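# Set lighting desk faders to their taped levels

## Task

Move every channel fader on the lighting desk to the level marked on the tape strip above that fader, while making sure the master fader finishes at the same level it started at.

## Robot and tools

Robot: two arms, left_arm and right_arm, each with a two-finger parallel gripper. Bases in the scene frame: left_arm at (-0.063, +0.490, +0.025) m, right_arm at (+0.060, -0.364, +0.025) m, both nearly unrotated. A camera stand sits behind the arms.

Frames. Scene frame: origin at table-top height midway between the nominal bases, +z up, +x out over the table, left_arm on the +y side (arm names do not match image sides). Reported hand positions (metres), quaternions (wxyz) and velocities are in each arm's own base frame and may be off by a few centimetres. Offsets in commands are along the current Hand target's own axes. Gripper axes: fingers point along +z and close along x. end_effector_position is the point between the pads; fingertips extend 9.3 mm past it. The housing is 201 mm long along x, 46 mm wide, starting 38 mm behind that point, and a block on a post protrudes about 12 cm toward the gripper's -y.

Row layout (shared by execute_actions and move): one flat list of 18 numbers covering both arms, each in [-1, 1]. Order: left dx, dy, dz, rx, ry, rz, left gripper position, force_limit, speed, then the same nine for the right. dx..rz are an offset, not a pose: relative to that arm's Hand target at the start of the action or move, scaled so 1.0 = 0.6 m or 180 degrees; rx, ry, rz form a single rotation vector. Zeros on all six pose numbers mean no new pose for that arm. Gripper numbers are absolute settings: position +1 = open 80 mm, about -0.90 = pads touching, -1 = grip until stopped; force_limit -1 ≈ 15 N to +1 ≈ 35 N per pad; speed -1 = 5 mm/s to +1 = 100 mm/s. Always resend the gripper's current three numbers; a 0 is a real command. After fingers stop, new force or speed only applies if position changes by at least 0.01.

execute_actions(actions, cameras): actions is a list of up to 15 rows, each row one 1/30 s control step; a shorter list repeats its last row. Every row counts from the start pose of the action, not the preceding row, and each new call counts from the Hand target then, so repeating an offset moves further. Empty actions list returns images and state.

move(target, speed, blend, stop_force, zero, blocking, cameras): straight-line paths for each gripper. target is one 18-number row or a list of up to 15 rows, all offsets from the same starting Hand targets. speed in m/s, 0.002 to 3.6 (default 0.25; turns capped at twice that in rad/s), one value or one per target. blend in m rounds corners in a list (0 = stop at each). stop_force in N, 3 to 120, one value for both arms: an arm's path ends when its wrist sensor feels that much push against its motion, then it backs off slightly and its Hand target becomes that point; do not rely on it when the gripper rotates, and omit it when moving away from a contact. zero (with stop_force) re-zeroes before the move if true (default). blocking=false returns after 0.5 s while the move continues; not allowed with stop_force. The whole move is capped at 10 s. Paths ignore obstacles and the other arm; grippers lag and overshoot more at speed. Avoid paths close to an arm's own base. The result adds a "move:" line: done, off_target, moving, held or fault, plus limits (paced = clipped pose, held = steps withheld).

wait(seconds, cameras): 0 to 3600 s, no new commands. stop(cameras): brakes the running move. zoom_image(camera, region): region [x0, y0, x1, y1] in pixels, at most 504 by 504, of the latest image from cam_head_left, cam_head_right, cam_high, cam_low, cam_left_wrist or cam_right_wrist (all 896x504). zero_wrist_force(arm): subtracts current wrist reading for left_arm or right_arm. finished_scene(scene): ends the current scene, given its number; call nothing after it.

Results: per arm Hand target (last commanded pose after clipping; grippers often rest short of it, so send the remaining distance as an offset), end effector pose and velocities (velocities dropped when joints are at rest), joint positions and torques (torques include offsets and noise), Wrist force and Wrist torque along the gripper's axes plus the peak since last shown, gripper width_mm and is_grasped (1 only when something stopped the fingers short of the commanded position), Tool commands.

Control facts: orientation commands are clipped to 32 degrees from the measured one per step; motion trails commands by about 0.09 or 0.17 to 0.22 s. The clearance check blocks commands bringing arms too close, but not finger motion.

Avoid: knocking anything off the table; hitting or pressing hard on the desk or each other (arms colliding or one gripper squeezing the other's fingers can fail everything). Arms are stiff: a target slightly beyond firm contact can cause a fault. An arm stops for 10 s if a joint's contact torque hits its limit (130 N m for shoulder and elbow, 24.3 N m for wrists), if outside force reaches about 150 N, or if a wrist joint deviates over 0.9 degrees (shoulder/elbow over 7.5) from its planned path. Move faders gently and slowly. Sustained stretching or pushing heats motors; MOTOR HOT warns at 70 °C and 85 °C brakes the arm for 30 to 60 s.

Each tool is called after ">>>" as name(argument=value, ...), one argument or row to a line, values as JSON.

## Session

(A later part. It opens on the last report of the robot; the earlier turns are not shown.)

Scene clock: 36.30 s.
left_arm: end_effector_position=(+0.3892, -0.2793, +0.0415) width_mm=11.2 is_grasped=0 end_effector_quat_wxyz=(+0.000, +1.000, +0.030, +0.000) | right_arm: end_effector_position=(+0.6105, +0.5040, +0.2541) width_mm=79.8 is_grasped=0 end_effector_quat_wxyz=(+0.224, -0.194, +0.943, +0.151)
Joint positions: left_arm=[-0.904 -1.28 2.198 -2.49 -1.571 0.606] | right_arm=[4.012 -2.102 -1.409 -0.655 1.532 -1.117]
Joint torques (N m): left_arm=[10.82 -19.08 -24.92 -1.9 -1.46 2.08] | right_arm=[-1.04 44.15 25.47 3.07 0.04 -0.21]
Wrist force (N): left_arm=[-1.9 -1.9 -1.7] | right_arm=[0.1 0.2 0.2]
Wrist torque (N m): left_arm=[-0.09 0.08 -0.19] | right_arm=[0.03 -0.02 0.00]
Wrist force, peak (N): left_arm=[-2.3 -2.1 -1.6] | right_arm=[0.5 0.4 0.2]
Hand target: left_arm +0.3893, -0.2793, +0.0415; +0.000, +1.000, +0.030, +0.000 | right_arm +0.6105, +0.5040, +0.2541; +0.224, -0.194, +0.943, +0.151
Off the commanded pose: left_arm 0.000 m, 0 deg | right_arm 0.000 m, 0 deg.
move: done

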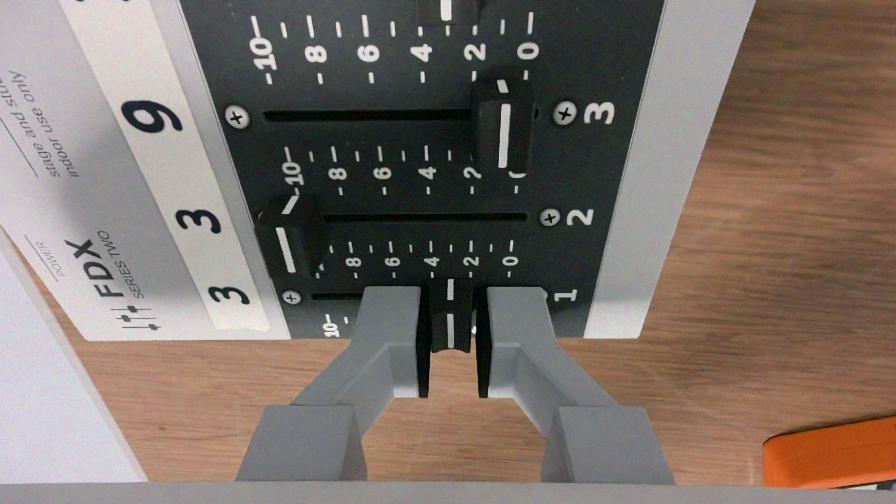

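>>> move(
  target=[
    [0,0,-0.03,0,0,0,-0.639,-1,0,0,0,0,0,0,0,0.996,1,1],
    [-0.0505,-0.0373,-0.03,0,0,0,-0.33,-1,0,0,0,0,0,0,0,0.996,1,1],
    [-0.0505,-0.0373,0,0,0,0,-0.33,-1,0,0,0,0,0,0,0,0.996,1,1],
    [-0.0505,-0.0373,0,0,0,0,-0.639,-1,0,0,0,0,0,0,0,0.996,1,1],
    [0,-0.0373,0,0,0,0,-0.639,-1,0,0,0,0,0,0,0,0.996,1,1],
  ],
  speed=[0.1,0.15,0.06,0.06,0.06],
  cameras=["cam_left_wrist"],
)

>>> zoom_image(
  camera="cam_left_wrist",
  region=[300, 50, 650, 400],
)

Scene clock: 42.33 s.
left_arm: end_effector_position=(+0.3878, -0.2570, +0.0415) width_mm=11.2 is_grasped=0 end_effector_quat_wxyz=(+0.000, +1.000, +0.030, +0.000) | right_arm: end_effector_position=(+0.6105, +0.5040, +0.2541) width_mm=79.8 is_grasped=0 end_effector_quat_wxyz=(+0.224, -0.194, +0.943, +0.151)
Joint positions: left_arm=[-0.876 -1.305 2.236 -2.502 -1.571 0.635] | right_arm=[4.012 -2.102 -1.409 -0.655 1.532 -1.117]
Joint torques (N m): left_arm=[14.82 -16.87 -22.08 -1.98 -2.03 2.07] | right_arm=[-0.72 44.06 25.38 3.02 -0.03 0.04]
Wrist force (N): left_arm=[-2.3 -1.8 -1.9] | right_arm=[0.1 0.6 0.3]
Wrist torque (N m): left_arm=[-0.08 0.05 -0.18] | right_arm=[0.07 -0.02 0.00]
Wrist force, peak (N): left_arm=[-3.0 -1.2 -2.1] | right_arm=[0.2 0.4 0.7]
Hand target: left_arm +0.3880, -0.2570, +0.0414; +0.000, +1.000, +0.030, +0.000 | right_arm +0.6105, +0.5040, +0.2541; +0.224, -0.194, +0.943, +0.151
Off the commanded pose: left_arm 0.000 m, 0 deg | right_arm 0.000 m, 0 deg.
move: done

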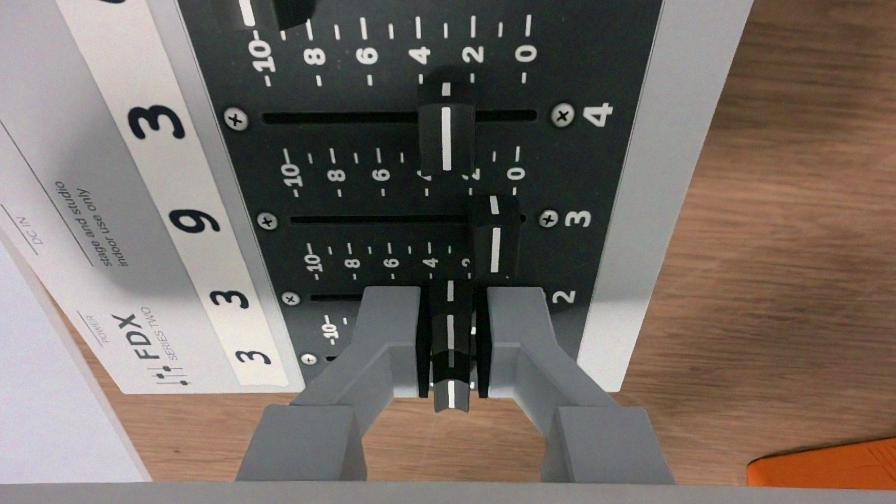

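Scaled by 1.440 from the camera's image (finer frame: 1280x720).

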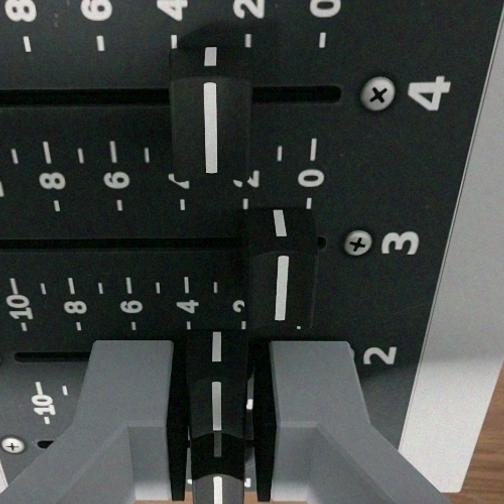

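>>> move(
  target=[
    [0,0,-0.03,0,0,0,-0.639,-1,0,0,0,0,0,0,0,0.996,1,1],
    [0.0142,-0.0373,-0.03,0,0,0,-0.33,-1,0,0,0,0,0,0,0,0.996,1,1],
    [0.0142,-0.0373,0,0,0,0,-0.33,-1,0,0,0,0,0,0,0,0.996,1,1],
    [0.0142,-0.0373,0,0,0,0,-0.639,-1,0,0,0,0,0,0,0,0.996,1,1],
    [-0.0422,-0.0373,0,0,0,0,-0.639,-1,0,0,0,0,0,0,0,0.996,1,1],
  ],
  speed=[0.1,0.15,0.06,0.06,0.06],
  cameras=["cam_left_wrist"],
)

>>> zoom_image(
  camera="cam_left_wrist",
  region=[300, 50, 650, 400],
)

Scene clock: 47.67 s.
left_arm: end_effector_position=(+0.3615, -0.2362, +0.0414) width_mm=11.2 is_grasped=0 end_effector_quat_wxyz=(+0.001, +1.000, +0.030, +0.000) | right_arm: end_effector_position=(+0.6105, +0.5040, +0.2541) width_mm=79.8 is_grasped=0 end_effector_quat_wxyz=(+0.224, -0.194, +0.943, +0.151)
Joint positions: left_arm=[-0.892 -1.369 2.327 -2.53 -1.571 0.618] | right_arm=[4.012 -2.102 -1.409 -0.655 1.532 -1.117]
Joint torques (N m): left_arm=[-14.5 -37.99 -9.18 -3.99 1.83 -2.19] | right_arm=[0.06 44.33 26.14 3.15 -0.05 -0.14]
Wrist force (N): left_arm=[1.3 -0.6 0.2] | right_arm=[0.1 0.6 0.3]
Wrist torque (N m): left_arm=[-0.08 0.13 -0.07] | right_arm=[0.07 -0.02 0.00]
Wrist force, peak (N): left_arm=[-2.4 -1.9 -2.4] | right_arm=[0.0 0.3 0.7]
Hand target: left_arm +0.3614, -0.2362, +0.0414; +0.000, +1.000, +0.030, +0.000 | right_arm +0.6105, +0.5040, +0.2541; +0.224, -0.194, +0.943, +0.151
Off the commanded pose: left_arm 0.000 m, 0 deg | right_arm 0.000 m, 0 deg.
move: done

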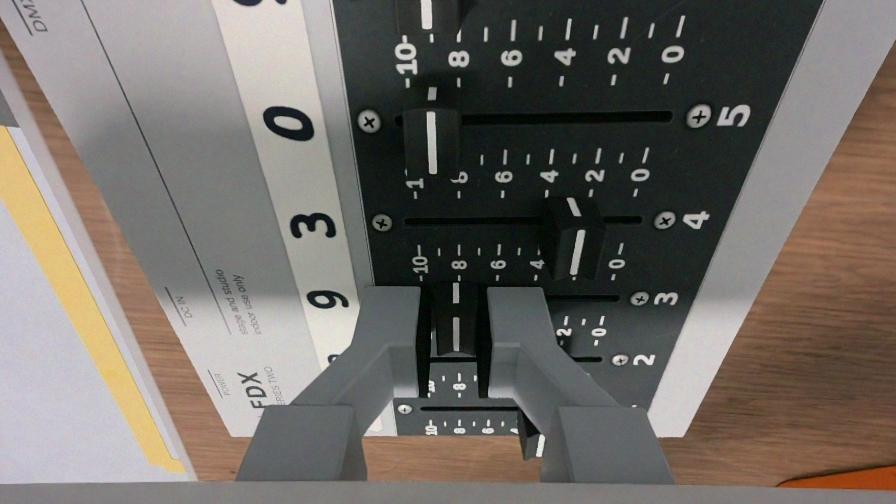

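Scaled by 1.440 from the camera's image (finer frame: 1280x720).

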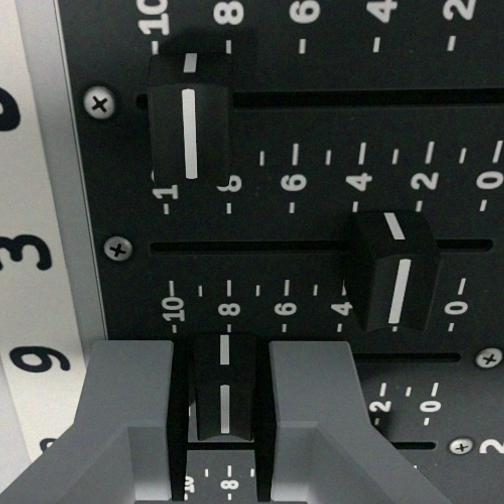

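>>> move(
  target=[
    [-0.0065,0,0,0,0,0,-0.639,-1,0,0,0,0,0,0,0,0.996,1,1],
    [-0.0065,0,-0.03,0,0,0,-0.639,-1,0,0,0,0,0,0,0,0.996,1,1],
    [-0.0052,-0.0747,-0.03,0,0,0,-0.33,-1,0,0,0,0,0,0,0,0.996,1,1],
    [-0.0052,-0.0747,0,0,0,0,-0.33,-1,0,0,0,0,0,0,0,0.996,1,1],
    [-0.0052,-0.0747,0,0,0,0,-0.639,-1,0,0,0,0,0,0,0,0.996,1,1],
    [0.0635,-0.0747,0,0,0,0,-0.639,-1,0,0,0,0,0,0,0,0.996,1,1],
  ],
  speed=[0.05,0.1,0.15,0.06,0.06,0.06],
  cameras=["cam_left_wrist"],
)

>>> zoom_image(
  camera="cam_left_wrist",
  region=[200, 50, 650, 500],
)

Scene clock: 55.23 s.
left_arm: end_effector_position=(+0.3965, -0.1891, +0.0414) width_mm=11.2 is_grasped=0 end_effector_quat_wxyz=(+0.000, +1.000, +0.030, +0.000) | right_arm: end_effector_position=(+0.6105, +0.5040, +0.2541) width_mm=79.8 is_grasped=0 end_effector_quat_wxyz=(+0.224, -0.194, +0.943, +0.151)
Joint positions: left_arm=[-0.753 -1.354 2.306 -2.524 -1.571 0.757] | right_arm=[4.012 -2.102 -1.409 -0.655 1.532 -1.117]
Joint torques (N m): left_arm=[13.6 -14.09 -26.06 -2.5 -1.86 1.96] | right_arm=[-1.02 44.67 25.42 3.02 0.05 -0.05]
Wrist force (N): left_arm=[-4.8 -1.6 -2.4] | right_arm=[0.2 0.0 0.5]
Wrist torque (N m): left_arm=[-0.04 -0.01 -0.20] | right_arm=[0.01 -0.02 0.01]
Wrist force, peak (N): left_arm=[-4.8 -1.6 -2.4] | right_arm=[0.1 0.3 0.7]
Hand target: left_arm +0.3967, -0.1892, +0.0414; +0.000, +1.000, +0.030, +0.000 | right_arm +0.6105, +0.5040, +0.2541; +0.224, -0.194, +0.943, +0.151
Off the commanded pose: left_arm 0.000 m, 0 deg | right_arm 0.000 m, 0 deg.
move: done

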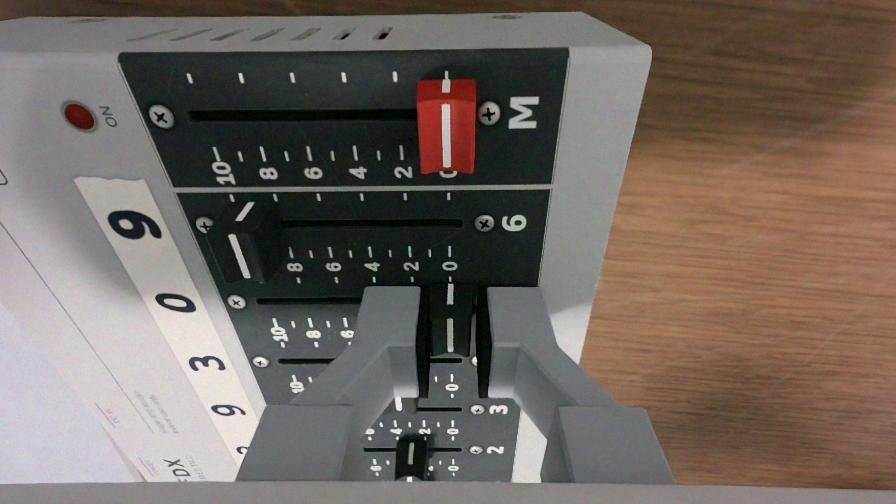

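Scaled by 1.120 from the camera's image (finer frame: 1280x720).

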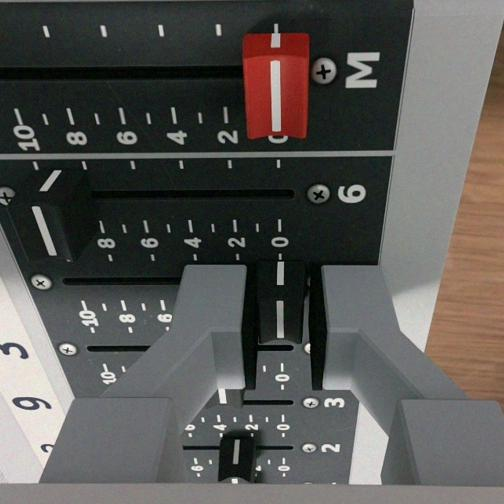

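>>> move(
  target=[
    [0,0,-0.03,0,0,0,-0.639,-1,0,0,0,0,0,0,0,0.996,1,1],
    [-0.0687,-0.0373,-0.03,0,0,0,-0.33,-1,0,0,0,0,0,0,0,0.996,1,1],
    [-0.0687,-0.0373,0,0,0,0,-0.33,-1,0,0,0,0,0,0,0,0.996,1,1],
  ],
  speed=[0.1,0.15,0.06],
  cameras=["cam_left_wrist"],
)

>>> zoom_image(
  camera="cam_left_wrist",
  region=[350, 150, 600, 400],
)

Scene clock: 59.10 s.
left_arm: end_effector_position=(+0.3542, -0.1693, +0.0414) width_mm=24.1 is_grasped=0 end_effector_quat_wxyz=(+0.000, +1.000, +0.030, +0.000) | right_arm: end_effector_position=(+0.6105, +0.5040, +0.2541) width_mm=79.8 is_grasped=0 end_effector_quat_wxyz=(+0.224, -0.194, +0.943, +0.151)
Joint positions: left_arm=[-0.792 -1.449 2.431 -2.554 -1.571 0.718] | right_arm=[4.012 -2.102 -1.409 -0.655 1.532 -1.117]
Joint torques (N m): left_arm=[0.98 -8.5 -8.6 -4.19 2.12 1.55] | right_arm=[-1.31 45.37 25.68 3.13 0.16 -0.07]
Wrist force (N): left_arm=[0.0 -0.7 -1.3] | right_arm=[-0.3 0.0 0.4]
Wrist torque (N m): left_arm=[-0.09 0.02 -0.03] | right_arm=[0.00 0.03 0.00]
Wrist force, peak (N): left_arm=[-7.1 -2.4 -2.8] | right_arm=[-0.1 0.4 0.7]
Hand target: left_arm +0.3542, -0.1693, +0.0413; +0.000, +1.000, +0.030, +0.000 | right_arm +0.6105, +0.5040, +0.2541; +0.224, -0.194, +0.943, +0.151
Off the commanded pose: left_arm 0.000 m, 0 deg | right_arm 0.000 m, 0 deg.
move: done

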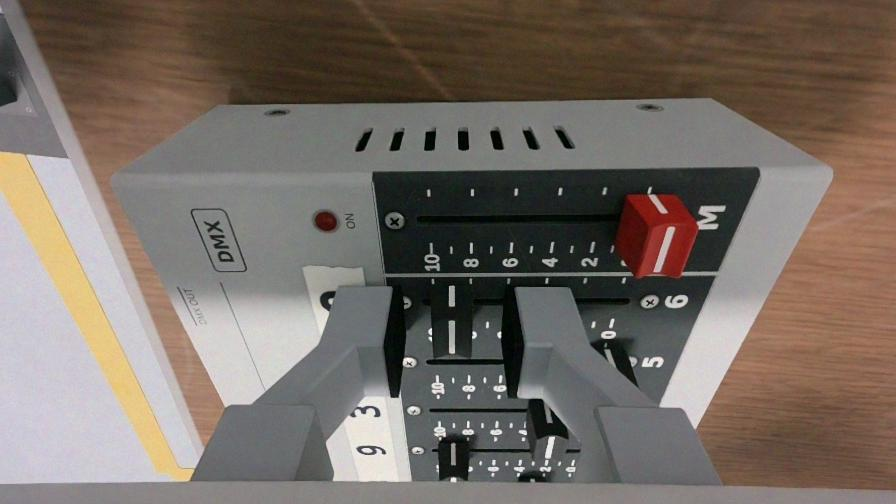

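Scaled by 2.016 from the camera's image (finer frame: 1280x720).

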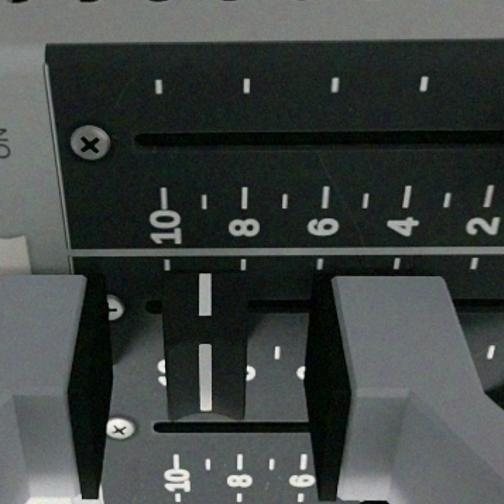

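>>> move(
  target=[
    [0,0,-0.03,0,0,0,-0.33,-1,0,0,0,0,0,0,0,0.996,1,1],
    [0.0449,0.0747,-0.03,0,0,0,-0.33,-1,0,0,0,0,0,0,0,0.996,1,1],
    [0.0449,0.0747,0,0,0,0,-0.33,-1,0,0,0,0,0,0,0,0.996,1,1],
  ],
  speed=[0.1,0.15,0.06],
  cameras=["cam_left_wrist"],
)

>>> zoom_image(
  camera="cam_left_wrist",
  region=[350, 150, 600, 400],
)

Scene clock: 62.13 s.
left_arm: end_effector_position=(+0.3838, -0.2124, +0.0415) width_mm=24.1 is_grasped=0 end_effector_quat_wxyz=(+0.000, +1.000, +0.030, +0.000) | right_arm: end_effector_position=(+0.6105, +0.5040, +0.2541) width_mm=79.8 is_grasped=0 end_effector_quat_wxyz=(+0.224, -0.194, +0.943, +0.151)
Joint positions: left_arm=[-0.814 -1.356 2.308 -2.524 -1.571 0.696] | right_arm=[4.012 -2.102 -1.409 -0.655 1.532 -1.117]
Joint torques (N m): left_arm=[-5.6 -11.93 -9.86 -3.66 0.87 -0.08] | right_arm=[-1.12 44.15 25.49 2.98 0 0.01]
Wrist force (N): left_arm=[-0.3 -0.3 -1.1] | right_arm=[0.1 0.0 0.2]
Wrist torque (N m): left_arm=[0.00 0.05 -0.06] | right_arm=[0.01 -0.02 0.00]
Wrist force, peak (N): left_arm=[-0.7 -1.4 -1.7] | right_arm=[0.1 0.6 0.6]
Hand target: left_arm +0.3838, -0.2124, +0.0414; +0.000, +1.000, +0.030, +0.000 | right_arm +0.6105, +0.5040, +0.2541; +0.224, -0.194, +0.943, +0.151
Off the commanded pose: left_arm 0.000 m, 0 deg | right_arm 0.000 m, 0 deg.
move: done

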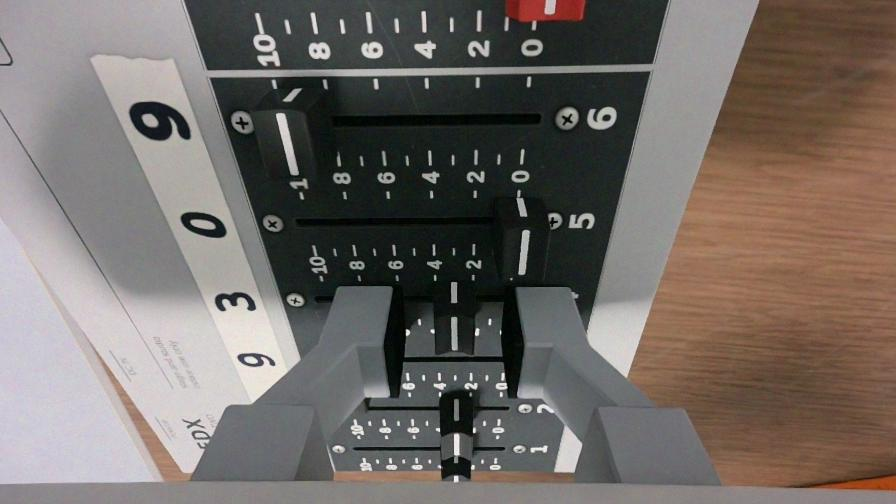

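Scaled by 2.016 from the camera's image (finer frame: 1280x720).

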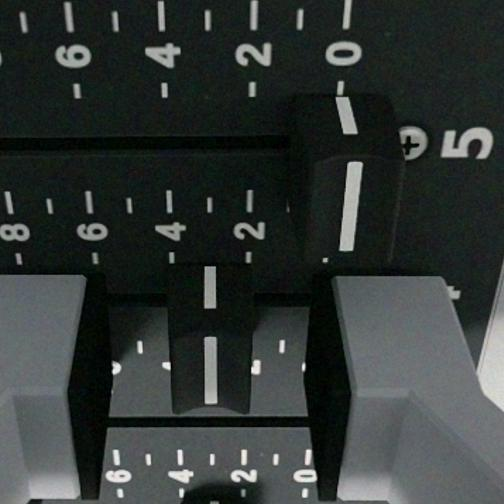

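>>> move(
  target=[
    [0,0,-0.1,0,0,0,-0.33,-1,0,0,0,0,0,0,0,0.996,1,1],
    [-0.02,0.09,-0.15,0,0,0,-0.33,-1,0,0,0,0,0,0,0,0.996,1,1],
  ],
  speed=0.25,
  blend=0.03,
  cameras=["cam_left_wrist"],
)

>>> zoom_image(
  camera="cam_left_wrist",
  region=[350, 0, 650, 300],
)

Scene clock: 63.83 s.
left_arm: end_effector_position=(+0.3750, -0.2668, +0.1314) width_mm=24.1 is_grasped=0 end_effector_quat_wxyz=(+0.001, +1.000, +0.030, +0.000) | right_arm: end_effector_position=(+0.6105, +0.5040, +0.2541) width_mm=79.8 is_grasped=0 end_effector_quat_wxyz=(+0.224, -0.194, +0.943, +0.151)
Joint positions: left_arm=[-0.912 -1.502 2.156 -2.226 -1.571 0.599] | right_arm=[4.012 -2.102 -1.409 -0.655 1.532 -1.117]
Joint torques (N m): left_arm=[-13.29 -35.58 -28.78 -1.55 2.43 -1.67] | right_arm=[-0.76 45.53 25.57 2.98 0.25 0.04]
Wrist force (N): left_arm=[-0.3 -0.6 -1.2] | right_arm=[0.0 0.3 -0.2]
Wrist torque (N m): left_arm=[-0.09 0.11 -0.06] | right_arm=[0.04 -0.01 0.01]
Wrist force, peak (N): left_arm=[-1.1 0.7 -2.2] | right_arm=[0.3 0.6 0.4]
Hand target: left_arm +0.3750, -0.2670, +0.1314; +0.000, +1.000, +0.030, +0.000 | right_arm +0.6105, +0.5040, +0.2541; +0.224, -0.194, +0.943, +0.151
Off the commanded pose: left_arm 0.000 m, 0 deg | right_arm 0.000 m, 0 deg.
move: done

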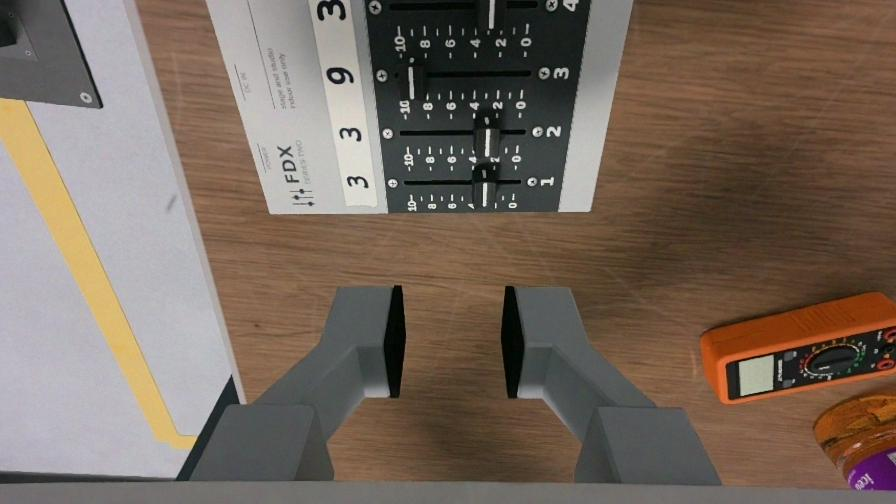

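Scaled by 1.680 from the camera's image (finer frame: 1280x720).

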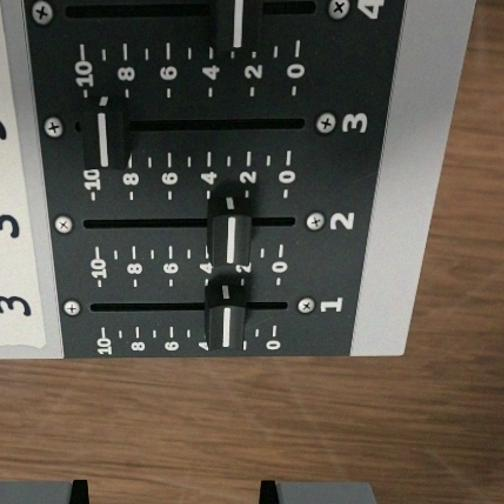

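>>> finished_scene(
  scene=2,
)

The scene is finished: the task was done.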